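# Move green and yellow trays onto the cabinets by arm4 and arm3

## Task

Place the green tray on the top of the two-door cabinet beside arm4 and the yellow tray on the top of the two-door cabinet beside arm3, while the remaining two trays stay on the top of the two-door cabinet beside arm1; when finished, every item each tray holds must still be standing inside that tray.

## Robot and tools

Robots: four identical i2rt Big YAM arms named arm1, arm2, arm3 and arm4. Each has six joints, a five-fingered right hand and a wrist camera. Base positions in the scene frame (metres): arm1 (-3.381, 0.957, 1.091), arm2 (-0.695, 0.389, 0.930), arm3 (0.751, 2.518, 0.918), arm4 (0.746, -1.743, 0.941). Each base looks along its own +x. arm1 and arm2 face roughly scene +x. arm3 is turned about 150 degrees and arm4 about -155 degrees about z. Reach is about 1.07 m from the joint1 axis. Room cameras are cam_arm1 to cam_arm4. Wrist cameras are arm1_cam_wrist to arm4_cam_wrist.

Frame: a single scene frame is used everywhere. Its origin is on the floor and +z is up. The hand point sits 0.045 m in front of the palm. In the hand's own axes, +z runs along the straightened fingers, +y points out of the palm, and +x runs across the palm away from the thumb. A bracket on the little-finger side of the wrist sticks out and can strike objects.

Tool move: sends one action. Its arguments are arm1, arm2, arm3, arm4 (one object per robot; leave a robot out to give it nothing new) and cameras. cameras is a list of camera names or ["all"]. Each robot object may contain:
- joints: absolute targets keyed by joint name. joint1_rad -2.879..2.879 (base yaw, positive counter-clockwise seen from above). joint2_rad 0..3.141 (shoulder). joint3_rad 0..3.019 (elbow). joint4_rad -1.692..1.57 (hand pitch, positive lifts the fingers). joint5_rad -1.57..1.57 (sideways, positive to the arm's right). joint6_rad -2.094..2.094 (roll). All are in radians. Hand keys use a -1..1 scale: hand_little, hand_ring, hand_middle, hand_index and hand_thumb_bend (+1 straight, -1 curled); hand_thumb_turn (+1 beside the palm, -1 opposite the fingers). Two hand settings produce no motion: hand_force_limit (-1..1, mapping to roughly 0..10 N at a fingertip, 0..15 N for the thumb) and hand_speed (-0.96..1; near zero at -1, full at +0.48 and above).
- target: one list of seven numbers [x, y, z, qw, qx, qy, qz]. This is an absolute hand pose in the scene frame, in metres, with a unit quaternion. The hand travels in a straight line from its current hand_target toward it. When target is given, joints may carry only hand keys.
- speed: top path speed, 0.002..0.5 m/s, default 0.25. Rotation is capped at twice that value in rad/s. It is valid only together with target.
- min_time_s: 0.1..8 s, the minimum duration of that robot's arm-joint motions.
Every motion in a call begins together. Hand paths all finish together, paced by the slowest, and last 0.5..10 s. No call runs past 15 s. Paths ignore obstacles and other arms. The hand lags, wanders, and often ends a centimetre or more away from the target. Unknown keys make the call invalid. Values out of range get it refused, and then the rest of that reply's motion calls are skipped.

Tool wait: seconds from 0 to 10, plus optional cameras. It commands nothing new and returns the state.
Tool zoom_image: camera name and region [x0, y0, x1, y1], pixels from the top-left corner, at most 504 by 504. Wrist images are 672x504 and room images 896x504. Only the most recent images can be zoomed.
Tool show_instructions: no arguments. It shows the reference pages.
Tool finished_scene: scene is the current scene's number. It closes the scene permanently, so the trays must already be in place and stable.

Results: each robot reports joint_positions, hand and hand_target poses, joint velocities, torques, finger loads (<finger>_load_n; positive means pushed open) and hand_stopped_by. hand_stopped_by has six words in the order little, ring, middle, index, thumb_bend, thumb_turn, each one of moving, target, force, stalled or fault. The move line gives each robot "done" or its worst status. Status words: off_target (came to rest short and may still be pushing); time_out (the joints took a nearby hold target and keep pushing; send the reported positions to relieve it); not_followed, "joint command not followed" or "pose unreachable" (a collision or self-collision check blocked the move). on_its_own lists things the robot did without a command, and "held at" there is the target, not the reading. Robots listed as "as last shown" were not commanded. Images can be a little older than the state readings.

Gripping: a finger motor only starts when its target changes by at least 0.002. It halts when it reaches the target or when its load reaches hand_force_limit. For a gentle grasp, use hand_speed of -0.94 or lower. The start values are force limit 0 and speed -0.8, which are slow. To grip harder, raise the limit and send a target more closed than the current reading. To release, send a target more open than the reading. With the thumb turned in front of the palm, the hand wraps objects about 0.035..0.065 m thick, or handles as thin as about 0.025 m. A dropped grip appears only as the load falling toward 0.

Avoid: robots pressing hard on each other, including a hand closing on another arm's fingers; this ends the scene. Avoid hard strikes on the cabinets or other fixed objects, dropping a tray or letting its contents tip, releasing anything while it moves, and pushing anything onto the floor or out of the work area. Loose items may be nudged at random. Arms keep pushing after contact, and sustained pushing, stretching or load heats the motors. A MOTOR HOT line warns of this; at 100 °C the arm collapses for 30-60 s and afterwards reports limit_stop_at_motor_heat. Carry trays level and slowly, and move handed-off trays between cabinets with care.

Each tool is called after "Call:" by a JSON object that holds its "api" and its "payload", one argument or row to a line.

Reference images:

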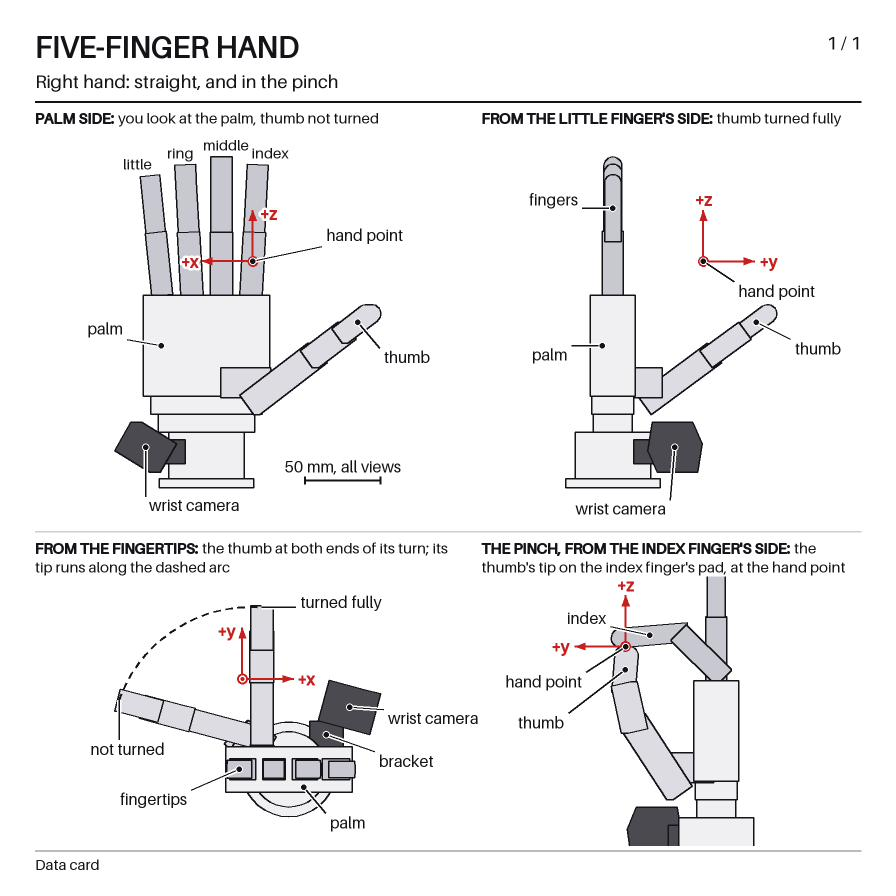

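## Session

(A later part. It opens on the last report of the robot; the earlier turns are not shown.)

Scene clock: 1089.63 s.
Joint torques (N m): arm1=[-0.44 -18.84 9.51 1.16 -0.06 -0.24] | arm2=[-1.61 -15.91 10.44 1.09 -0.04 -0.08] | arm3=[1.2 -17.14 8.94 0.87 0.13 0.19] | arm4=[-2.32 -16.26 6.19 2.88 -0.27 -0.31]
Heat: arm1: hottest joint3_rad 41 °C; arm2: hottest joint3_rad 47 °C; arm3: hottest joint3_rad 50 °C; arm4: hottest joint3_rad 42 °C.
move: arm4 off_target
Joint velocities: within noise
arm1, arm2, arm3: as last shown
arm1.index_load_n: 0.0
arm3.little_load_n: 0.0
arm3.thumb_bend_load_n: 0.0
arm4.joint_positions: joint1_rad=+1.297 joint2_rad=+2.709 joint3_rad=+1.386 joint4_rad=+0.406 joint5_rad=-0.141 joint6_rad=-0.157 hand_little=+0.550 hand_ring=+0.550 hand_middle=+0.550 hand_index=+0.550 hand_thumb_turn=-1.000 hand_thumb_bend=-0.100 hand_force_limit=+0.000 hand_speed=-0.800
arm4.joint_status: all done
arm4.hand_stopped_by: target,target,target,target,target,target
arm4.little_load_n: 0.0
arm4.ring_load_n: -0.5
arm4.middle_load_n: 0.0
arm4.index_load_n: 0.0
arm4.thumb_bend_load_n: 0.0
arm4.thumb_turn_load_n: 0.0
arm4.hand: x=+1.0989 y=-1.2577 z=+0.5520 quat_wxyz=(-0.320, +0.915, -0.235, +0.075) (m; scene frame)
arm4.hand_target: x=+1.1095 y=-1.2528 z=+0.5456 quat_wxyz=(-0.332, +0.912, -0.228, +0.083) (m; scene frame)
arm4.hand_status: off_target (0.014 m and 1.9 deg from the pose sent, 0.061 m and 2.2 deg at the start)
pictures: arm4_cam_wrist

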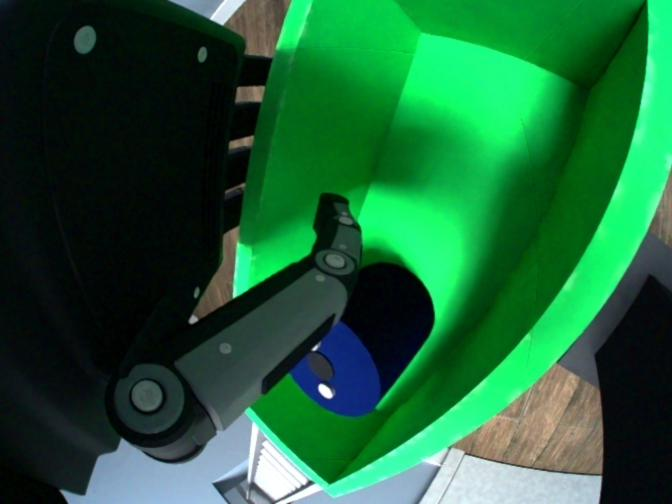

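Call:
{"api": "move", "payload": {
  "arm4": {"target": [1.117, -1.254, 0.533, 0.3319, -0.9118, 0.2274, -0.0828], "speed": 0.05},
  "cameras": ["arm4_cam_wrist"]
}}

Scene clock: 1092.00 s.
Joint torques (N m): arm1=[-0.38 -18.73 9.51 1.16 -0.06 -0.24] | arm2=[-0.67 -15.79 10.26 0.88 -0.05 -0.03] | arm3=[1.26 -17.14 8.95 0.85 0.14 0.18] | arm4=[-3.02 -15.27 6.37 2.55 -0.27 -0.28]
Heat: arm1: hottest joint3_rad 41 °C; arm2: hottest joint3_rad 47 °C; arm3: hottest joint3_rad 50 °C; arm4: hottest joint3_rad 42 °C.
move: arm4 off_target
Joint velocities: arm1=[within noise] | arm2=[within noise] | arm3=[within noise] | arm4=[-0.005 -0.015 0.002 0.007 0.154 -0.007]
arm1, arm2, arm3: as last shown
arm3.ring_load_n: -0.5
arm4.joint_positions: joint1_rad=+1.297 joint2_rad=+2.733 joint3_rad=+1.420 joint4_rad=+0.409 joint5_rad=-0.150 joint6_rad=-0.164 hand_little=+0.550 hand_ring=+0.550 hand_middle=+0.550 hand_index=+0.550 hand_thumb_turn=-1.000 hand_thumb_bend=-0.100 hand_force_limit=+0.000 hand_speed=-0.800
arm4.joint_status: not commanded
arm4.hand_stopped_by: target,target,target,target,target,target
arm4.little_load_n: 0.0
arm4.ring_load_n: 0.0
arm4.middle_load_n: -0.5
arm4.index_load_n: 0.0
arm4.thumb_bend_load_n: 0.0
arm4.thumb_turn_load_n: 0.0
arm4.hand: x=+1.1034 y=-1.2505 z=+0.5453 quat_wxyz=(-0.327, +0.914, -0.229, +0.075) (m; scene frame)
arm4.hand_target: x=+1.1145 y=-1.2520 z=+0.5340 quat_wxyz=(-0.333, +0.912, -0.225, +0.082) (m; scene frame)
arm4.hand_status: off_target (0.019 m and 1.1 deg from the pose sent, 0.027 m and 1.9 deg at the start)
pictures: arm4_cam_wrist

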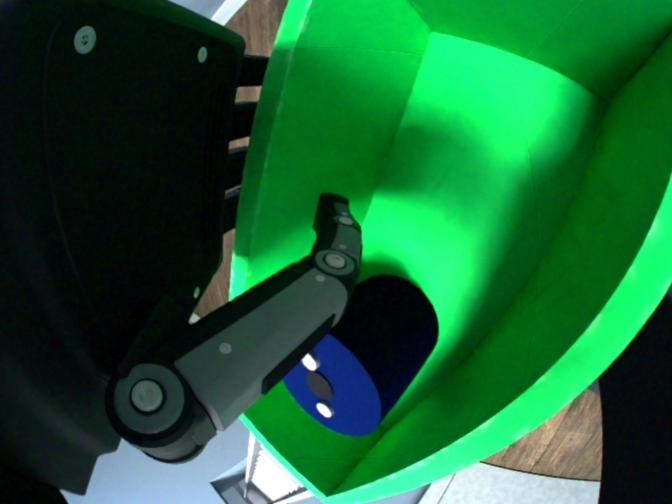

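Call:
{"api": "move", "payload": {
  "arm4": {"joints": {"hand_thumb_bend": -0.5, "hand_force_limit": -0.5, "hand_speed": -0.88}},
  "cameras": []
}}

Call:
{"api": "move", "payload": {
  "arm4": {"joints": {"hand_little": -0.3, "hand_ring": -0.3, "hand_middle": -0.3, "hand_index": -0.3, "hand_force_limit": -0.2, "hand_speed": -0.85}},
  "cameras": ["arm4_cam_wrist"]
}}

Scene clock: 1095.80 s.
Joint torques (N m): arm1=[-0.44 -18.73 9.51 1.14 -0.06 -0.23] | arm2=[-1.67 -15.62 10.39 0.87 0.01 -0.08] | arm3=[1.26 -17.14 8.94 0.87 0.13 0.18] | arm4=[-3.08 -15.68 6.41 2.56 -0.22 -0.29]
Heat: arm1: hottest joint3_rad 41 °C; arm2: hottest joint3_rad 47 °C; arm3: hottest joint3_rad 50 °C; arm4: hottest joint3_rad 42 °C.
move: arm4 off_target
Joint velocities: arm1=[within noise] | arm2=[within noise] | arm3=[within noise] | arm4=[-0.015 -0.005 0.002 -0.007 0.022 -0.154]
arm1, arm2, arm3: as last shown
arm1.thumb_bend_load_n: 0.5
arm3.ring_load_n: 0.0
arm4.joint_positions: joint1_rad=+1.295 joint2_rad=+2.735 joint3_rad=+1.418 joint4_rad=+0.409 joint5_rad=-0.150 joint6_rad=-0.166 hand_little=+0.550 hand_ring=+0.550 hand_middle=+0.550 hand_index=+0.550 hand_thumb_turn=-1.000 hand_thumb_bend=-0.441 hand_force_limit=-0.500 hand_speed=-0.880
arm4.joint_status: hand_thumb_bend off_target (ended at -0.441, target -0.500); the others done
arm4.hand_stopped_by: target,target,target,target,force,target
arm4.little_load_n: 0.0
arm4.ring_load_n: 0.0
arm4.middle_load_n: 1.0
arm4.index_load_n: 0.0
arm4.thumb_bend_load_n: 3.5
arm4.thumb_turn_load_n: 0.0
arm4.hand: x=+1.1031 y=-1.2525 z=+0.5441 quat_wxyz=(-0.325, +0.914, -0.229, +0.075) (m; scene frame)
arm4.hand_target: x=+1.1143 y=-1.2540 z=+0.5329 quat_wxyz=(-0.332, +0.912, -0.227, +0.082) (m; scene frame)
arm4.hand_status: not commanded
pictures: none
No camera images: "cameras" was empty.

Scene clock: 1098.07 s.
Joint torques (N m): arm1=[-0.5 -18.73 9.5 1.16 -0.07 -0.24] | arm2=[-1.55 -16.03 10.45 0.94 0.03 -0.09] | arm3=[1.2 -17.08 8.94 0.85 0.14 0.19] | arm4=[-2.49 -16.21 6.23 2.3 -0.19 -0.24]
Heat: arm1: hottest joint3_rad 41 °C; arm2: hottest joint3_rad 47 °C; arm3: hottest joint3_rad 50 °C; arm4: hottest joint3_rad 41 °C.
move: arm4 off_target
Joint velocities: within noise
arm1, arm2, arm3: as last shown
arm1.thumb_bend_load_n: 0.0
arm3.ring_load_n: 0.5
arm4.joint_positions: joint1_rad=+1.295 joint2_rad=+2.735 joint3_rad=+1.424 joint4_rad=+0.412 joint5_rad=-0.159 joint6_rad=-0.178 hand_little=+0.317 hand_ring=+0.344 hand_middle=+0.346 hand_index=+0.331 hand_thumb_turn=-1.000 hand_thumb_bend=-0.439 hand_force_limit=-0.200 hand_speed=-0.850
arm4.joint_status: hand_little off_target (ended at +0.317, target -0.300); hand_ring off_target (ended at +0.344, target -0.300); hand_middle off_target (ended at +0.346, target -0.300); hand_index off_target (ended at +0.331, target -0.300); the others done
arm4.hand_stopped_by: force,force,force,force,force,target
arm4.little_load_n: 3.5
arm4.ring_load_n: 0.5
arm4.middle_load_n: 4.5
arm4.index_load_n: 6.0
arm4.thumb_bend_load_n: 10.5
arm4.thumb_turn_load_n: 1.5
arm4.hand: x=+1.1051 y=-1.2487 z=+0.5458 quat_wxyz=(-0.331, +0.914, -0.221, +0.075) (m; scene frame)
arm4.hand_target: x=+1.1143 y=-1.2526 z=+0.5339 quat_wxyz=(-0.334, +0.913, -0.220, +0.081) (m; scene frame)
arm4.hand_status: not commanded
pictures: arm4_cam_wrist

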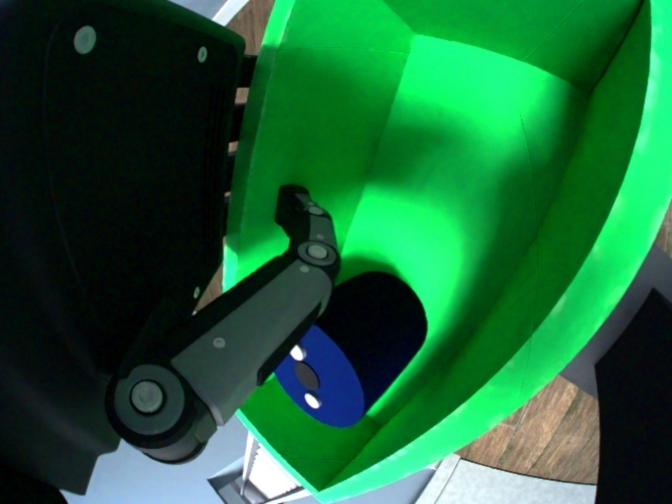

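Call:
{"api": "move", "payload": {
  "arm4": {"joints": {"hand_little": -0.5, "hand_ring": -0.5, "hand_middle": -0.5, "hand_index": -0.5, "hand_thumb_bend": -0.85, "hand_force_limit": 0.75, "hand_speed": -0.88}},
  "cameras": ["arm4_cam_wrist"]
}}

Scene clock: 1101.03 s.
Joint torques (N m): arm1=[-0.38 -18.78 9.51 1.14 -0.06 -0.24] | arm2=[-1.67 -16.38 10.39 0.81 0 -0.05] | arm3=[1.2 -17.14 8.92 0.84 0.14 0.19] | arm4=[-2.37 -15.91 5.64 2.36 -0.08 -0.23]
Heat: arm1: hottest joint3_rad 41 °C; arm2: hottest joint3_rad 47 °C; arm3: hottest joint3_rad 50 °C; arm4: hottest joint3_rad 41 °C.
move: arm4 off_target
Joint velocities: within noise
arm1, arm2, arm3: as last shown
arm1.ring_load_n: 0.5
arm3.ring_load_n: 0.0
arm4.joint_positions: joint1_rad=+1.292 joint2_rad=+2.736 joint3_rad=+1.427 joint4_rad=+0.415 joint5_rad=-0.167 joint6_rad=-0.172 hand_little=+0.221 hand_ring=+0.259 hand_middle=+0.283 hand_index=+0.279 hand_thumb_turn=-1.000 hand_thumb_bend=-0.439 hand_force_limit=+0.750 hand_speed=-0.880
arm4.joint_status: hand_little off_target (ended at +0.221, target -0.500); hand_ring off_target (ended at +0.259, target -0.500); hand_middle off_target (ended at +0.283, target -0.500); hand_index off_target (ended at +0.279, target -0.500); hand_thumb_bend off_target (ended at -0.439, target -0.850); the others done
arm4.hand_stopped_by: force,force,force,force,force,target
arm4.little_load_n: 9.5
arm4.ring_load_n: 7.5
arm4.middle_load_n: 5.0
arm4.index_load_n: 6.5
arm4.thumb_bend_load_n: 21.5
arm4.thumb_turn_load_n: 4.5
arm4.hand: x=+1.1063 y=-1.2474 z=+0.5464 quat_wxyz=(-0.334, +0.913, -0.224, +0.072) (m; scene frame)
arm4.hand_target: x=+1.1138 y=-1.2536 z=+0.5335 quat_wxyz=(-0.334, +0.913, -0.223, +0.078) (m; scene frame)
arm4.hand_status: not commanded
pictures: arm4_cam_wrist

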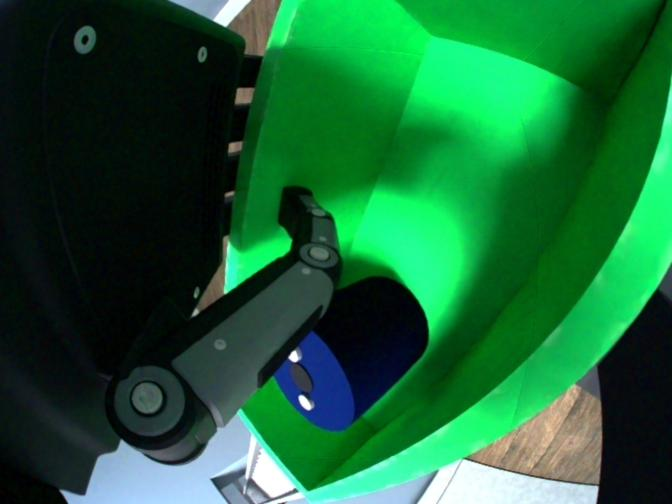

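Call:
{"api": "move", "payload": {
  "arm4": {"target": [1.110, -1.248, 0.64, 0.3713, -0.8964, 0.2236, -0.0926], "speed": 0.08},
  "cameras": ["arm4_cam_wrist", "cam_arm4"]
}}

Call:
{"api": "zoom_image", "payload": {
  "camera": "cam_arm4",
  "region": [380, 140, 550, 310]
}}

Scene clock: 1104.90 s.
Joint torques (N m): arm1=[-0.38 -18.78 9.5 1.11 -0.07 -0.24] | arm2=[-1.2 -15.38 10.22 0.76 0.01 0.01] | arm3=[1.26 -17.08 8.92 0.85 0.13 0.18] | arm4=[-2.14 -21.01 3.85 3.14 -0.18 0.12]
Heat: arm1: hottest joint3_rad 41 °C; arm2: hottest joint3_rad 47 °C; arm3: hottest joint3_rad 50 °C; arm4: hottest joint3_rad 40 °C.
move: arm4 off_target
Joint velocities: within noise
arm1.joint_positions: joint1_rad=+1.627 joint2_rad=+1.920 joint3_rad=+1.186 joint4_rad=-0.052 joint5_rad=+0.021 joint6_rad=+0.046 hand_little=+0.450 hand_ring=+0.450 hand_middle=+0.450 hand_index=+0.450 hand_thumb_turn=-1.000 hand_thumb_bend=+0.250 hand_force_limit=+0.750 hand_speed=-0.700
arm1.joint_status: not commanded
arm1.hand_stopped_by: target,target,target,target,target,target
arm1.little_load_n: 0.0
arm1.ring_load_n: 0.0
arm1.middle_load_n: 0.0
arm1.index_load_n: 0.0
arm1.thumb_bend_load_n: 0.0
arm1.thumb_turn_load_n: 0.0
arm1.hand: x=-3.3247 y=+0.3120 z=+1.0640 quat_wxyz=(+0.005, +0.005, +0.925, -0.381) (m; scene frame)
arm1.hand_target: x=-3.3305 y=+0.2990 z=+1.0789 quat_wxyz=(+0.000, +0.000, +0.921, -0.390) (m; scene frame)
arm1.hand_status: not commanded
arm2.joint_positions: joint1_rad=+1.094 joint2_rad=+1.819 joint3_rad=+1.096 joint4_rad=-0.087 joint5_rad=-0.061 joint6_rad=-0.057 hand_little=+0.500 hand_ring=+0.500 hand_middle=+0.500 hand_index=+0.500 hand_thumb_turn=-1.000 hand_thumb_bend=+0.200 hand_force_limit=+0.750 hand_speed=-0.700
arm2.joint_status: not commanded
arm2.hand_stopped_by: target,target,target,target,target,target
arm2.little_load_n: 0.0
arm2.ring_load_n: 0.0
arm2.middle_load_n: 0.0
arm2.index_load_n: 0.0
arm2.thumb_bend_load_n: 0.0
arm2.thumb_turn_load_n: 0.0
arm2.hand: x=-0.9860 y=-0.1437 z=+0.9147 quat_wxyz=(-0.087, +0.222, +0.904, -0.356) (m; scene frame)
arm2.hand_target: x=-0.9927 y=-0.1503 z=+0.9279 quat_wxyz=(-0.092, +0.219, +0.901, -0.362) (m; scene frame)
arm2.hand_status: not commanded
arm3.joint_positions: joint1_rad=-0.033 joint2_rad=+1.566 joint3_rad=+1.007 joint4_rad=-0.025 joint5_rad=+0.022 joint6_rad=-0.016 hand_little=+0.550 hand_ring=+0.550 hand_middle=+0.550 hand_index=+0.550 hand_thumb_turn=-1.000 hand_thumb_bend=+0.200 hand_force_limit=+0.750 hand_speed=-0.700
arm3.joint_status: not commanded
arm3.hand_stopped_by: target,target,target,target,target,target
arm3.little_load_n: -0.5
arm3.ring_load_n: 0.0
arm3.middle_load_n: 0.0
arm3.index_load_n: 0.0
arm3.thumb_bend_load_n: 0.0
arm3.thumb_turn_load_n: 0.0
arm3.hand: x=+1.2739 y=+2.8149 z=+1.0356 quat_wxyz=(-0.404, +0.749, -0.456, +0.260) (m; scene frame)
arm3.hand_target: x=+1.2658 y=+2.8175 z=+1.0385 quat_wxyz=(-0.403, +0.751, -0.456, +0.256) (m; scene frame)
arm3.hand_status: not commanded
arm4.joint_positions: joint1_rad=+1.297 joint2_rad=+2.561 joint3_rad=+1.234 joint4_rad=+0.450 joint5_rad=-0.148 joint6_rad=-0.193 hand_little=+0.220 hand_ring=+0.259 hand_middle=+0.283 hand_index=+0.279 hand_thumb_turn=-1.000 hand_thumb_bend=-0.438 hand_force_limit=+0.750 hand_speed=-0.880
arm4.joint_status: not commanded
arm4.hand_stopped_by: force,force,force,force,force,target
arm4.little_load_n: 5.5
arm4.ring_load_n: 4.0
arm4.middle_load_n: 3.5
arm4.index_load_n: 5.5
arm4.thumb_bend_load_n: 26.0
arm4.thumb_turn_load_n: 4.5
arm4.hand: x=+1.0924 y=-1.2666 z=+0.6092 quat_wxyz=(-0.337, +0.913, -0.214, +0.086) (m; scene frame)
arm4.hand_target: x=+1.1102 y=-1.2477 z=+0.6385 quat_wxyz=(-0.368, +0.898, -0.220, +0.098) (m; scene frame)
arm4.hand_status: off_target (0.040 m and 4.6 deg from the pose sent, 0.094 m and 5.2 deg at the start)
pictures: arm4_cam_wrist, cam_arm4

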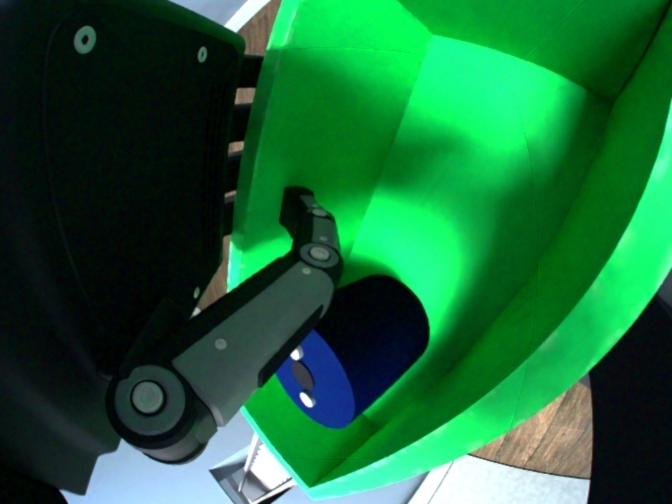

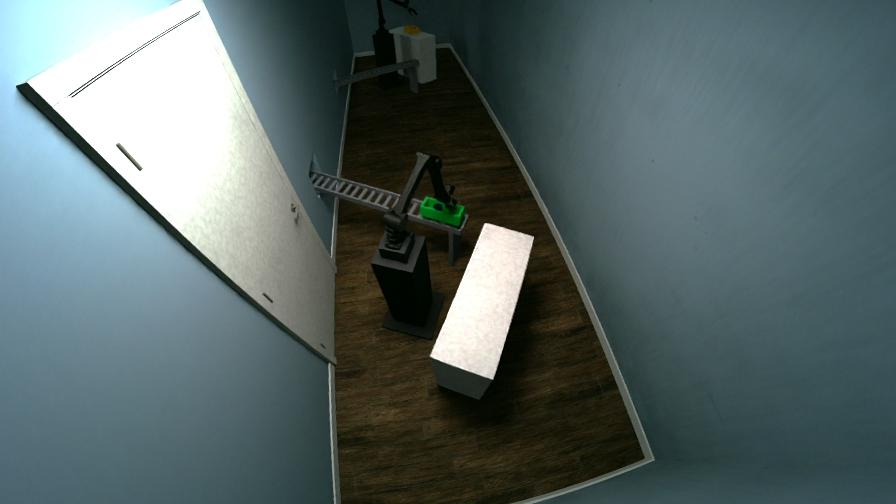

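Scaled by 2.965 from the camera's 896x504 image, which has a finer 1280x720 frame.

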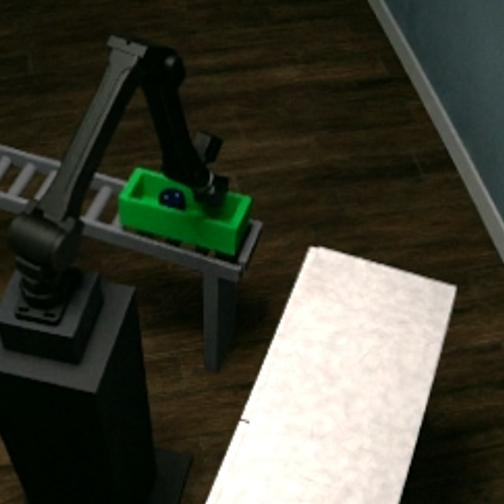

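Call:
{"api": "move", "payload": {
  "arm4": {"target": [1.100, -1.255, 0.985, 0.3825, -0.8918, 0.2224, -0.0954], "speed": 0.14},
  "cameras": ["arm4_cam_wrist", "cam_arm4"]
}}

Scene clock: 1111.37 s.
Joint torques (N m): arm1=[-0.44 -18.73 9.51 1.14 -0.07 -0.24] | arm2=[-1.79 -15.62 10.4 0.94 0.02 -0.06] | arm3=[1.2 -17.08 8.95 0.87 0.13 0.18] | arm4=[-1.79 -17.32 11.84 1.5 -0.56 0.22]
Heat: arm1: hottest joint3_rad 41 °C; arm2: hottest joint3_rad 47 °C; arm3: hottest joint3_rad 50 °C; arm4: hottest joint3_rad 40 °C.
move: arm4 off_target
Joint velocities: within noise
arm1, arm2, arm3: as last shown
arm3.little_load_n: 0.0
arm4.joint_positions: joint1_rad=+1.297 joint2_rad=+1.780 joint3_rad=+1.065 joint4_rad=-0.145 joint5_rad=-0.151 joint6_rad=-0.193 hand_little=+0.220 hand_ring=+0.259 hand_middle=+0.283 hand_index=+0.279 hand_thumb_turn=-1.000 hand_thumb_bend=-0.438 hand_force_limit=+0.750 hand_speed=-0.880
arm4.joint_status: not commanded
arm4.hand_stopped_by: force,force,force,force,force,target
arm4.little_load_n: 5.5
arm4.ring_load_n: 4.0
arm4.middle_load_n: 3.0
arm4.index_load_n: 5.5
arm4.thumb_bend_load_n: 26.0
arm4.thumb_turn_load_n: 4.5
arm4.hand: x=+1.0856 y=-1.2733 z=+0.9371 quat_wxyz=(-0.345, +0.910, -0.212, +0.088) (m; scene frame)
arm4.hand_target: x=+1.1018 y=-1.2532 z=+0.9823 quat_wxyz=(-0.383, +0.892, -0.222, +0.095) (m; scene frame)
arm4.hand_status: off_target (0.053 m and 5.0 deg from the pose sent, 0.376 m and 5.9 deg at the start)
pictures: arm4_cam_wrist, cam_arm4

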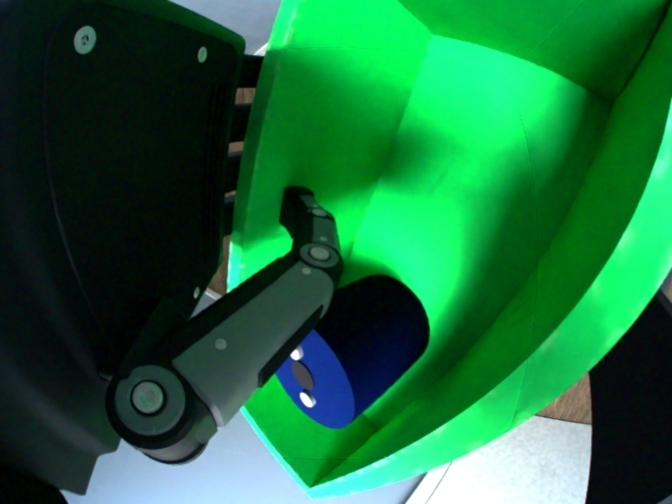

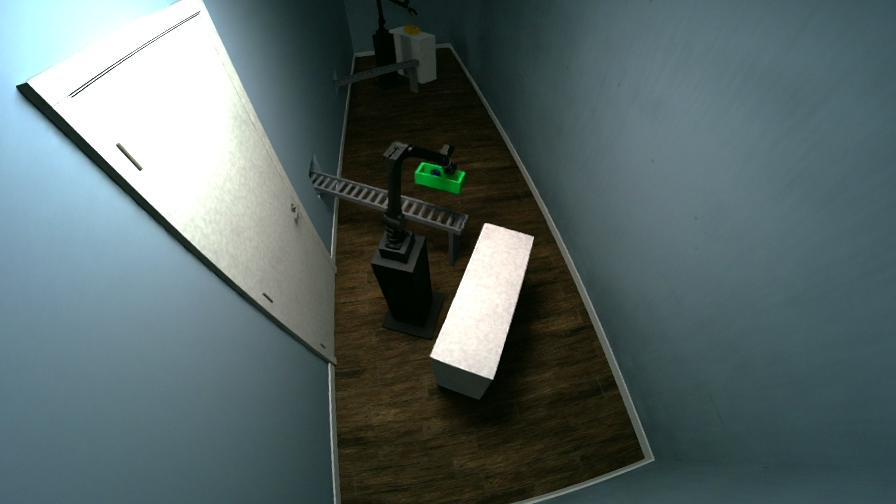

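Call:
{"api": "move", "payload": {
  "arm4": {"joints": {"joint1_rad": -0.05, "joint5_rad": 0.0, "joint6_rad": 0.0}, "min_time_s": 4.5},
  "cameras": ["arm4_cam_wrist", "cam_arm4"]
}}

Call:
{"api": "zoom_image", "payload": {
  "camera": "cam_arm4",
  "region": [370, 140, 570, 400]
}}

Scene clock: 1120.50 s.
Joint torques (N m): arm1=[-0.32 -18.78 9.51 1.18 -0.06 -0.24] | arm2=[-1.14 -15.56 10.39 0.9 0.02 -0.04] | arm3=[1.2 -17.14 8.94 0.87 0.13 0.19] | arm4=[-1.08 -17.08 11.82 1.47 -0.16 0.31]
Heat: arm1: hottest joint3_rad 41 °C; arm2: hottest joint3_rad 47 °C; arm3: hottest joint3_rad 50 °C; arm4: hottest joint3_rad 42 °C.
move: arm4 time_out
Joint velocities: within noise
arm1, arm2, arm3: as last shown
arm3.thumb_turn_load_n: 0.5
arm4.joint_positions: joint1_rad=-0.055 joint2_rad=+1.780 joint3_rad=+1.065 joint4_rad=-0.145 joint5_rad=+0.004 joint6_rad=-0.045 hand_little=+0.220 hand_ring=+0.259 hand_middle=+0.283 hand_index=+0.279 hand_thumb_turn=-1.000 hand_thumb_bend=-0.438 hand_force_limit=+0.750 hand_speed=-0.880
arm4.joint_status: joint6_rad time_out (moved +0.149 of +0.193); the others done
arm4.hand_stopped_by: force,force,force,force,force,target
arm4.little_load_n: 5.5
arm4.ring_load_n: 4.0
arm4.middle_load_n: 3.5
arm4.index_load_n: 6.0
arm4.thumb_bend_load_n: 26.0
arm4.thumb_turn_load_n: 4.5
arm4.on_its_own: joint6_rad reads -0.045 and still pushes toward +0.000 since a time_out
arm4.hand: x=+1.2742 y=-1.9934 z=+0.9344 quat_wxyz=(-0.173, +0.500, -0.793, +0.303) (m; scene frame)
arm4.hand_target: x=+1.2994 y=-2.0030 z=+0.9799 quat_wxyz=(-0.201, +0.474, -0.791, +0.331) (m; scene frame)
arm4.hand_status: not commanded
pictures: arm4_cam_wrist, cam_arm4

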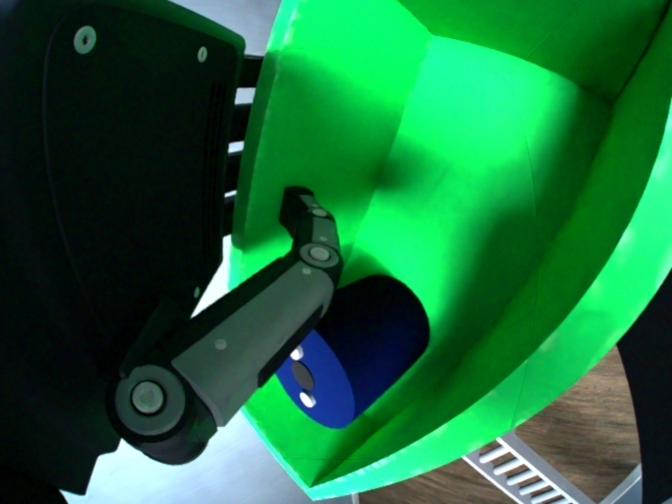

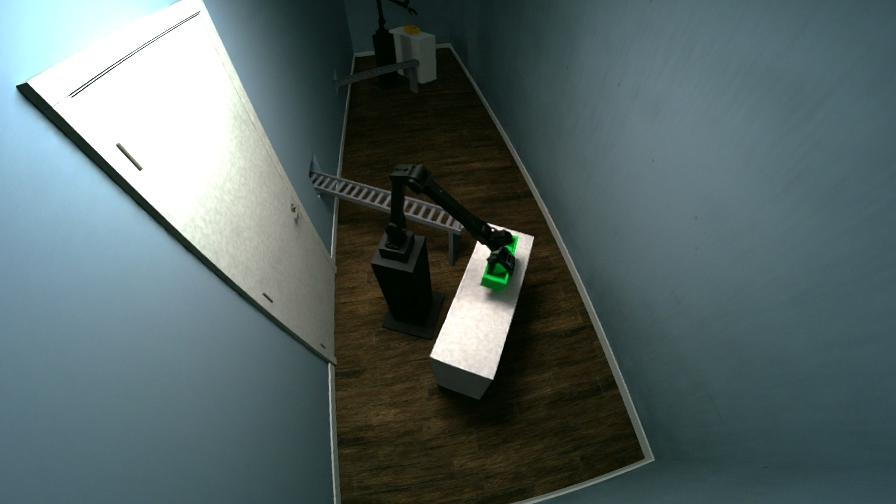

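Scaled by 1.938 from the camera's 896x504 image, which has a finer 1280x720 frame.

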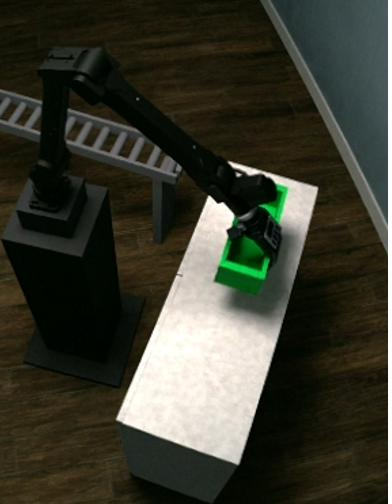

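Call:
{"api": "move", "payload": {
  "arm4": {"target": [1.297, -2.005, 0.885, 0.2013, -0.4741, 0.7890, -0.3349], "speed": 0.1},
  "cameras": ["cam_arm4"]
}}

Call:
{"api": "move", "payload": {
  "arm4": {"target": [1.297, -2.005, 0.83, 0.2013, -0.4741, 0.7890, -0.3349], "speed": 0.06},
  "cameras": ["cam_arm4", "arm4_cam_wrist"]
}}

Call:
{"api": "zoom_image", "payload": {
  "camera": "cam_arm4",
  "region": [430, 190, 560, 320]
}}

Scene clock: 1126.17 s.
Joint torques (N m): arm1=[-0.44 -18.73 9.5 1.16 -0.06 -0.24] | arm2=[-1.44 -15.97 10.43 0.84 0.02 -0.07] | arm3=[1.26 -17.14 8.94 0.85 0.14 0.19] | arm4=[-1.26 -16.09 7.75 3.75 -0.27 0.21]
Heat: arm1: hottest joint3_rad 41 °C; arm2: hottest joint3_rad 47 °C; arm3: hottest joint3_rad 50 °C; arm4: hottest joint3_rad 42 °C.
move: arm4 off_target
Joint velocities: within noise
arm1, arm2, arm3: as last shown
arm1.ring_load_n: 0.5
arm2.ring_load_n: -0.5
arm3.thumb_turn_load_n: 0.0
arm4.joint_positions: joint1_rad=-0.055 joint2_rad=+1.922 joint3_rad=+1.035 joint4_rad=+0.055 joint5_rad=+0.004 joint6_rad=-0.045 hand_little=+0.220 hand_ring=+0.259 hand_middle=+0.283 hand_index=+0.279 hand_thumb_turn=-1.000 hand_thumb_bend=-0.438 hand_force_limit=+0.750 hand_speed=-0.880
arm4.joint_status: not commanded
arm4.hand_stopped_by: force,force,force,force,force,target
arm4.little_load_n: 5.0
arm4.ring_load_n: 4.0
arm4.middle_load_n: 3.5
arm4.index_load_n: 5.5
arm4.thumb_bend_load_n: 26.0
arm4.thumb_turn_load_n: 4.5
arm4.hand: x=+1.2817 y=-1.9971 z=+0.8685 quat_wxyz=(-0.179, +0.497, -0.789, +0.314) (m; scene frame)
arm4.hand_target: x=+1.2964 y=-2.0050 z=+0.8860 quat_wxyz=(-0.201, +0.474, -0.789, +0.335) (m; scene frame)
arm4.hand_status: off_target (0.024 m and 4.4 deg from the pose sent, 0.056 m and 5.7 deg at the start)
pictures: cam_arm4

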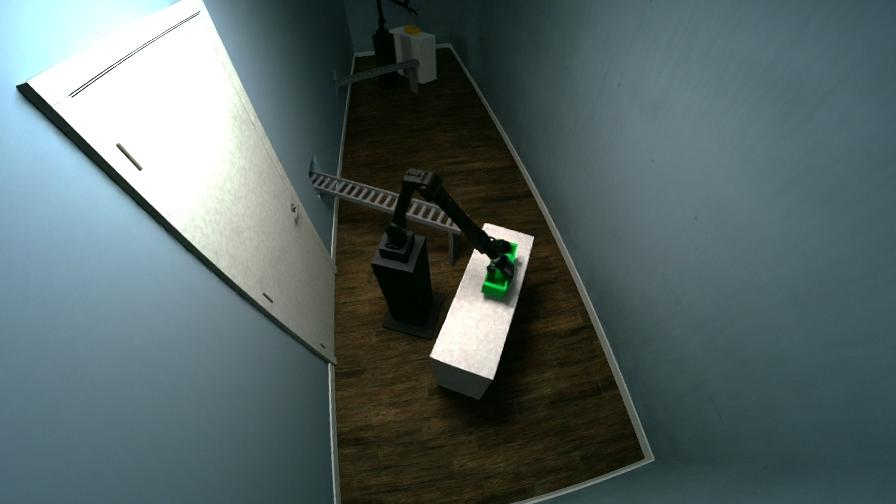

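Scene clock: 1127.90 s.
Joint torques (N m): arm1=[-0.38 -18.67 9.51 1.17 -0.06 -0.24] | arm2=[-1.85 -15.68 10.35 0.91 0 -0.05] | arm3=[1.2 -17.14 8.96 0.87 0.13 0.18] | arm4=[-1.85 -15.85 6.32 3.79 -0.24 0.26]
Heat: arm1: hottest joint3_rad 41 °C; arm2: hottest joint3_rad 47 °C; arm3: hottest joint3_rad 50 °C; arm4: hottest joint3_rad 42 °C.
move: arm4 off_target
Joint velocities: within noise
arm1, arm2, arm3: as last shown
arm1.ring_load_n: 0.0
arm2.ring_load_n: 0.0
arm4.joint_positions: joint1_rad=-0.055 joint2_rad=+2.043 joint3_rad=+1.035 joint4_rad=+0.184 joint5_rad=+0.004 joint6_rad=-0.045 hand_little=+0.220 hand_ring=+0.259 hand_middle=+0.283 hand_index=+0.279 hand_thumb_turn=-1.000 hand_thumb_bend=-0.438 hand_force_limit=+0.750 hand_speed=-0.880
arm4.joint_status: not commanded
arm4.hand_stopped_by: force,force,force,force,force,target
arm4.little_load_n: 5.5
arm4.ring_load_n: 4.0
arm4.middle_load_n: 3.5
arm4.index_load_n: 5.5
arm4.thumb_bend_load_n: 26.0
arm4.thumb_turn_load_n: 4.5
arm4.hand: x=+1.2845 y=-1.9984 z=+0.8166 quat_wxyz=(-0.181, +0.496, -0.788, +0.317) (m; scene frame)
arm4.hand_target: x=+1.2961 y=-2.0047 z=+0.8295 quat_wxyz=(-0.201, +0.475, -0.789, +0.334) (m; scene frame)
arm4.hand_status: off_target (0.019 m and 4.0 deg from the pose sent, 0.042 m and 4.4 deg at the start)
pictures: arm4_cam_wrist, cam_arm4

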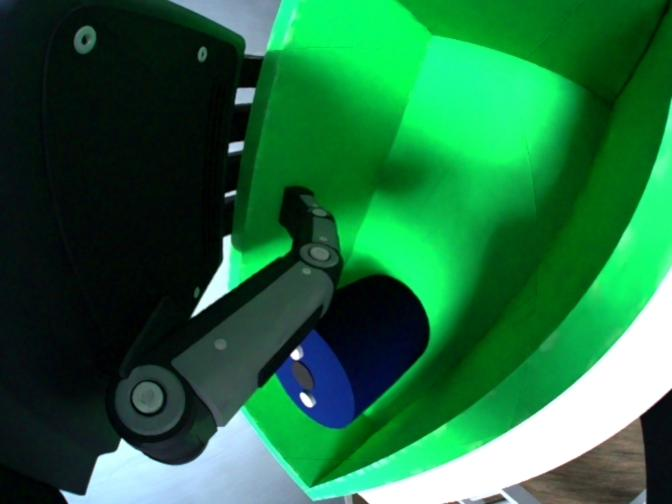

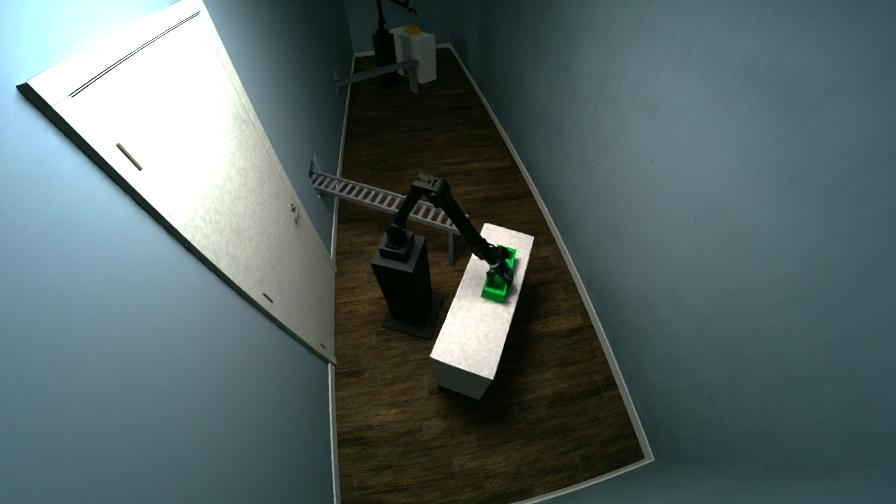

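Scaled by 3.877 from the camera's 896x504 image, which has a finer 1280x720 frame.

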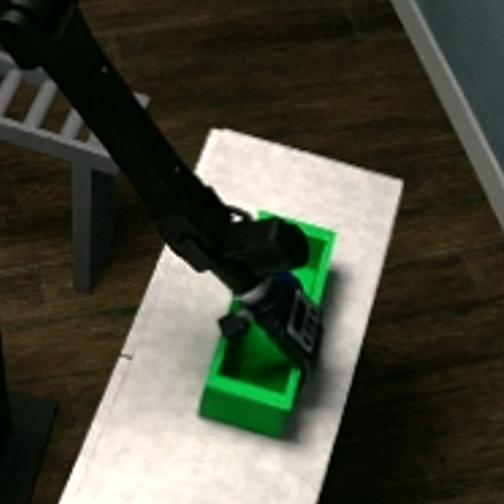

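Call:
{"api": "move", "payload": {
  "arm4": {"target": [1.297, -2.005, 0.80, 0.2013, -0.4741, 0.7890, -0.3349], "speed": 0.05},
  "cameras": []
}}

Call:
{"api": "move", "payload": {
  "arm4": {"target": [1.297, -2.005, 0.785, 0.2013, -0.4741, 0.7890, -0.3349], "speed": 0.05},
  "cameras": ["cam_arm4"]
}}

Call:
{"api": "zoom_image", "payload": {
  "camera": "cam_arm4",
  "region": [430, 190, 560, 320]
}}

Scene clock: 1130.23 s.
Joint torques (N m): arm1=[-0.44 -18.84 9.51 1.14 -0.06 -0.24] | arm2=[-1.55 -15.85 10.36 0.76 0.01 -0.06] | arm3=[1.26 -17.14 8.95 0.85 0.13 0.19] | arm4=[-1.67 -13.27 6.75 3.55 -0.23 0.25]
Heat: arm1: hottest joint3_rad 41 °C; arm2: hottest joint3_rad 47 °C; arm3: hottest joint3_rad 50 °C; arm4: hottest joint3_rad 42 °C.
move: arm4 off_target
Joint velocities: within noise
arm1, arm2, arm3: as last shown
arm1.middle_load_n: 0.5
arm3.little_load_n: -0.5
arm4.joint_positions: joint1_rad=-0.055 joint2_rad=+2.075 joint3_rad=+1.035 joint4_rad=+0.257 joint5_rad=+0.004 joint6_rad=-0.043 hand_little=+0.220 hand_ring=+0.259 hand_middle=+0.282 hand_index=+0.279 hand_thumb_turn=-1.000 hand_thumb_bend=-0.438 hand_force_limit=+0.750 hand_speed=-0.880
arm4.joint_status: not commanded
arm4.hand_stopped_by: force,force,force,force,force,target
arm4.little_load_n: 5.5
arm4.ring_load_n: 2.0
arm4.middle_load_n: 0.5
arm4.index_load_n: 3.5
arm4.thumb_bend_load_n: 25.5
arm4.thumb_turn_load_n: 3.5
arm4.hand: x=+1.2926 y=-2.0025 z=+0.8085 quat_wxyz=(-0.191, +0.491, -0.781, +0.334) (m; scene frame)
arm4.hand_target: x=+1.2971 y=-2.0052 z=+0.8012 quat_wxyz=(-0.202, +0.474, -0.789, +0.335) (m; scene frame)
arm4.hand_status: off_target (0.010 m and 2.5 deg from the pose sent, 0.022 m and 4.0 deg at the start)
pictures: none
No camera images: "cameras" was empty.

Scene clock: 1131.20 s.
Joint torques (N m): arm1=[-0.56 -18.73 9.5 1.14 -0.07 -0.23] | arm2=[-1.61 -15.91 10.51 1.02 0.04 -0.07] | arm3=[1.26 -17.14 8.94 0.85 0.13 0.19] | arm4=[-1.85 -11.69 6.83 3.32 -0.18 0.18]
Heat: arm1: hottest joint3_rad 41 °C; arm2: hottest joint3_rad 47 °C; arm3: hottest joint3_rad 50 °C; arm4: hottest joint3_rad 41 °C.
move: arm4 off_target
Joint velocities: within noise
arm1, arm2, arm3: as last shown
arm1.middle_load_n: 0.0
arm1.thumb_bend_load_n: 0.5
arm2.ring_load_n: -0.5
arm3.little_load_n: 0.0
arm4.joint_positions: joint1_rad=-0.055 joint2_rad=+2.087 joint3_rad=+1.035 joint4_rad=+0.292 joint5_rad=+0.002 joint6_rad=-0.040 hand_little=+0.220 hand_ring=+0.259 hand_middle=+0.282 hand_index=+0.279 hand_thumb_turn=-1.000 hand_thumb_bend=-0.438 hand_force_limit=+0.750 hand_speed=-0.880
arm4.joint_status: not commanded
arm4.hand_stopped_by: force,force,force,force,force,target
arm4.little_load_n: 4.0
arm4.ring_load_n: 0.5
arm4.middle_load_n: 1.0
arm4.index_load_n: 4.0
arm4.thumb_bend_load_n: 25.0
arm4.thumb_turn_load_n: 2.5
arm4.hand: x=+1.2972 y=-2.0044 z=+0.8067 quat_wxyz=(-0.197, +0.488, -0.778, +0.342) (m; scene frame)
arm4.hand_target: x=+1.2960 y=-2.0044 z=+0.7860 quat_wxyz=(-0.201, +0.475, -0.789, +0.335) (m; scene frame)
arm4.hand_status: off_target (0.022 m and 2.2 deg from the pose sent, 0.024 m and 2.5 deg at the start)
pictures: cam_arm4

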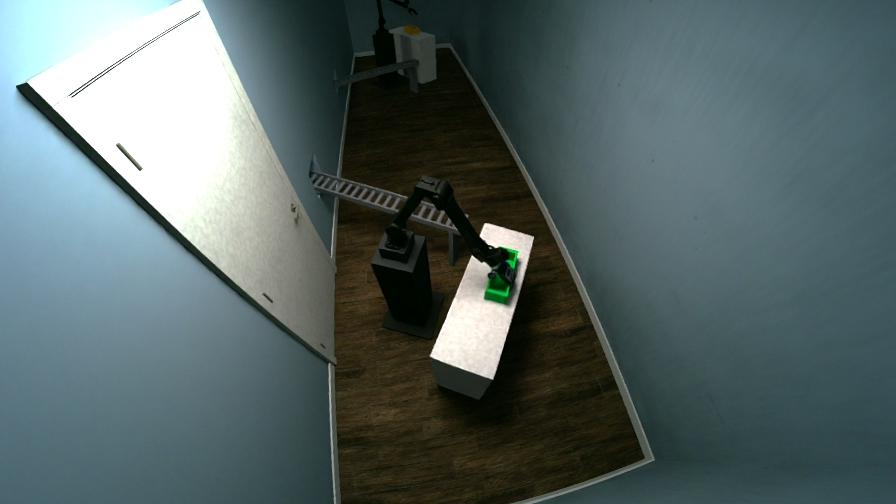

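Scaled by 3.877 from the camera's 896x504 image, which has a finer 1280x720 frame.

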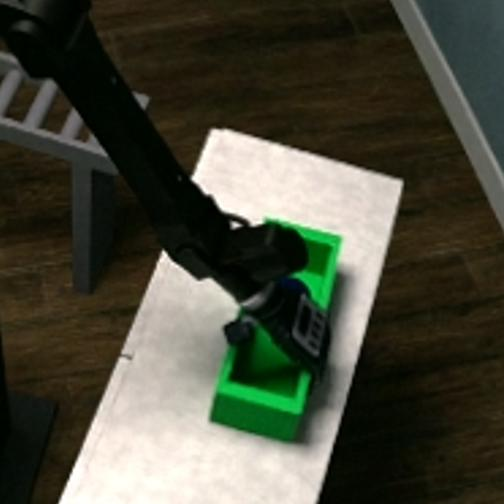

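Call:
{"api": "move", "payload": {
  "arm4": {"joints": {"hand_thumb_bend": -0.05, "hand_little": 0.55, "hand_ring": 0.55, "hand_middle": 0.55, "hand_index": 0.55, "hand_speed": -0.7}},
  "cameras": ["arm4_cam_wrist"]
}}

Call:
{"api": "move", "payload": {
  "arm4": {"target": [1.295, -2.002, 0.95, 0.2013, -0.4741, 0.7890, -0.3349], "speed": 0.1},
  "cameras": ["arm4_cam_wrist", "cam_arm4"]
}}

Scene clock: 1133.63 s.
Joint torques (N m): arm1=[-0.32 -18.78 9.5 1.16 -0.07 -0.24] | arm2=[-1.2 -16.73 10.47 1.01 0.01 -0.08] | arm3=[1.26 -17.14 8.94 0.85 0.13 0.18] | arm4=[-1.9 -13.16 6.74 2.39 -0.17 0.05]
Heat: arm1: hottest joint3_rad 41 °C; arm2: hottest joint3_rad 47 °C; arm3: hottest joint3_rad 50 °C; arm4: hottest joint3_rad 41 °C.
move: arm4 done
Joint velocities: within noise
arm1, arm2, arm3: as last shown
arm1.thumb_bend_load_n: 0.0
arm2.ring_load_n: 0.0
arm4.joint_positions: joint1_rad=-0.055 joint2_rad=+2.101 joint3_rad=+1.035 joint4_rad=+0.315 joint5_rad=-0.001 joint6_rad=-0.020 hand_little=+0.550 hand_ring=+0.550 hand_middle=+0.550 hand_index=+0.550 hand_thumb_turn=-1.000 hand_thumb_bend=-0.050 hand_force_limit=+0.750 hand_speed=-0.700
arm4.joint_status: all done
arm4.hand_stopped_by: target,target,target,target,target,target
arm4.little_load_n: 0.0
arm4.ring_load_n: 0.0
arm4.middle_load_n: 0.0
arm4.index_load_n: 0.0
arm4.thumb_bend_load_n: 0.0
arm4.thumb_turn_load_n: 0.0
arm4.hand: x=+1.2997 y=-2.0037 z=+0.8026 quat_wxyz=(-0.204, +0.480, -0.781, +0.343) (m; scene frame)
arm4.hand_target: x=+1.2964 y=-2.0037 z=+0.7860 quat_wxyz=(-0.203, +0.473, -0.789, +0.334) (m; scene frame)
arm4.hand_status: not commanded
pictures: arm4_cam_wrist

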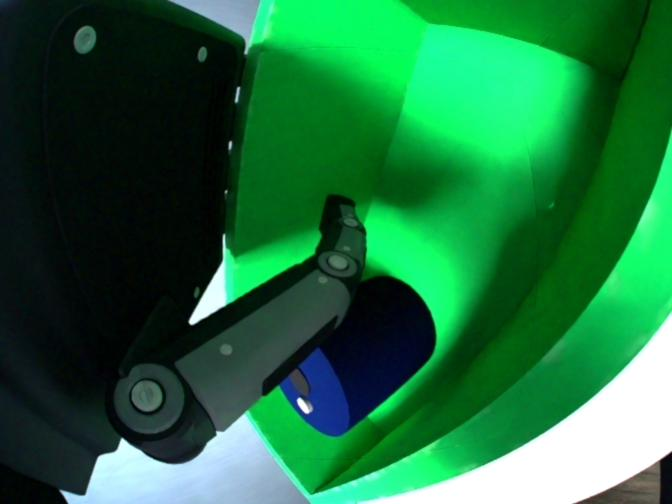

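Scene clock: 1136.03 s.
Joint torques (N m): arm1=[-0.38 -18.84 9.52 1.14 -0.06 -0.24] | arm2=[-1.73 -16.09 10.51 0.95 0.02 -0.06] | arm3=[1.26 -17.08 8.94 0.83 0.14 0.19] | arm4=[-1.49 -14.45 10.76 1.26 0.05 0.02]
Heat: arm1: hottest joint3_rad 41 °C; arm2: hottest joint3_rad 47 °C; arm3: hottest joint3_rad 50 °C; arm4: hottest joint3_rad 41 °C.
move: arm4 off_target
Joint velocities: within noise
arm1.joint_positions: joint1_rad=+1.627 joint2_rad=+1.920 joint3_rad=+1.186 joint4_rad=-0.052 joint5_rad=+0.021 joint6_rad=+0.046 hand_little=+0.450 hand_ring=+0.450 hand_middle=+0.450 hand_index=+0.450 hand_thumb_turn=-1.000 hand_thumb_bend=+0.250 hand_force_limit=+0.750 hand_speed=-0.700
arm1.joint_status: not commanded
arm1.hand_stopped_by: target,target,target,target,target,target
arm1.little_load_n: 0.0
arm1.ring_load_n: 0.0
arm1.middle_load_n: 0.0
arm1.index_load_n: 0.0
arm1.thumb_bend_load_n: 0.0
arm1.thumb_turn_load_n: 0.0
arm1.hand: x=-3.3247 y=+0.3120 z=+1.0640 quat_wxyz=(+0.005, +0.005, +0.925, -0.381) (m; scene frame)
arm1.hand_target: x=-3.3305 y=+0.2990 z=+1.0789 quat_wxyz=(+0.000, +0.000, +0.921, -0.390) (m; scene frame)
arm1.hand_status: not commanded
arm2.joint_positions: joint1_rad=+1.094 joint2_rad=+1.819 joint3_rad=+1.096 joint4_rad=-0.087 joint5_rad=-0.061 joint6_rad=-0.057 hand_little=+0.500 hand_ring=+0.500 hand_middle=+0.500 hand_index=+0.500 hand_thumb_turn=-1.000 hand_thumb_bend=+0.200 hand_force_limit=+0.750 hand_speed=-0.700
arm2.joint_status: not commanded
arm2.hand_stopped_by: target,target,target,target,target,target
arm2.little_load_n: 0.0
arm2.ring_load_n: 0.0
arm2.middle_load_n: 0.0
arm2.index_load_n: 0.0
arm2.thumb_bend_load_n: 0.0
arm2.thumb_turn_load_n: 0.0
arm2.hand: x=-0.9860 y=-0.1437 z=+0.9147 quat_wxyz=(-0.087, +0.222, +0.904, -0.356) (m; scene frame)
arm2.hand_target: x=-0.9927 y=-0.1503 z=+0.9279 quat_wxyz=(-0.092, +0.219, +0.901, -0.362) (m; scene frame)
arm2.hand_status: not commanded
arm3.joint_positions: joint1_rad=-0.033 joint2_rad=+1.566 joint3_rad=+1.007 joint4_rad=-0.025 joint5_rad=+0.022 joint6_rad=-0.016 hand_little=+0.550 hand_ring=+0.550 hand_middle=+0.550 hand_index=+0.550 hand_thumb_turn=-1.000 hand_thumb_bend=+0.200 hand_force_limit=+0.750 hand_speed=-0.700
arm3.joint_status: not commanded
arm3.hand_stopped_by: target,target,target,target,target,target
arm3.little_load_n: 0.0
arm3.ring_load_n: 0.0
arm3.middle_load_n: 0.0
arm3.index_load_n: 0.0
arm3.thumb_bend_load_n: 0.0
arm3.thumb_turn_load_n: 0.0
arm3.hand: x=+1.2739 y=+2.8149 z=+1.0356 quat_wxyz=(-0.404, +0.749, -0.456, +0.260) (m; scene frame)
arm3.hand_target: x=+1.2658 y=+2.8175 z=+1.0385 quat_wxyz=(-0.403, +0.751, -0.456, +0.256) (m; scene frame)
arm3.hand_status: not commanded
arm4.joint_positions: joint1_rad=-0.055 joint2_rad=+1.790 joint3_rad=+1.035 joint4_rad=-0.042 joint5_rad=-0.010 joint6_rad=-0.012 hand_little=+0.550 hand_ring=+0.550 hand_middle=+0.550 hand_index=+0.550 hand_thumb_turn=-1.000 hand_thumb_bend=-0.050 hand_force_limit=+0.750 hand_speed=-0.700
arm4.joint_status: not commanded
arm4.hand_stopped_by: target,target,target,target,target,target
arm4.little_load_n: 0.0
arm4.ring_load_n: 0.0
arm4.middle_load_n: 0.0
arm4.index_load_n: 0.0
arm4.thumb_bend_load_n: 0.0
arm4.thumb_turn_load_n: 0.0
arm4.hand: x=+1.2839 y=-1.9932 z=+0.9313 quat_wxyz=(-0.198, +0.483, -0.790, +0.322) (m; scene frame)
arm4.hand_target: x=+1.2970 y=-2.0005 z=+0.9500 quat_wxyz=(-0.206, +0.473, -0.790, +0.332) (m; scene frame)
arm4.hand_status: off_target (0.023 m and 1.8 deg from the pose sent, 0.148 m and 1.5 deg at the start)
pictures: arm4_cam_wrist, cam_arm4

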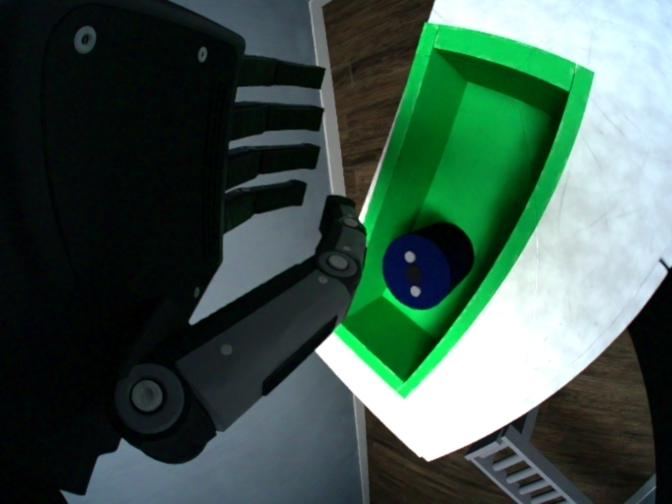

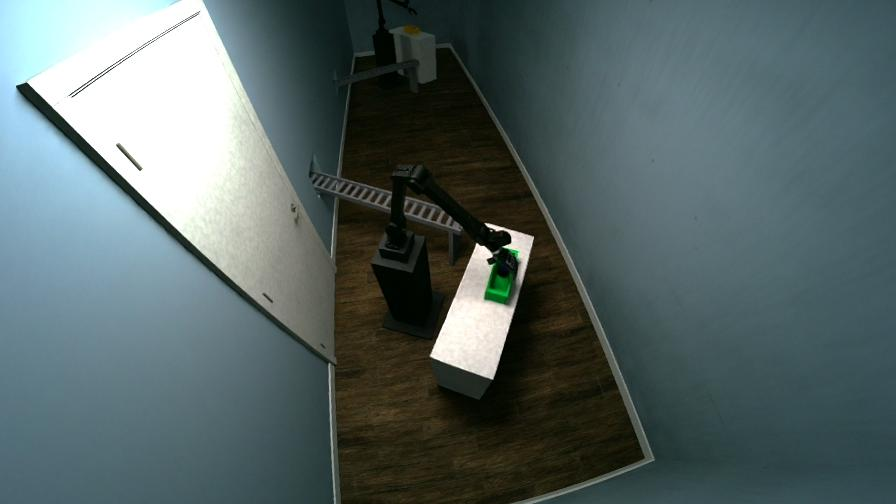

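Call:
{"api": "finished_scene", "payload": {
  "scene": 1
}}

The scene is finished: the task was done.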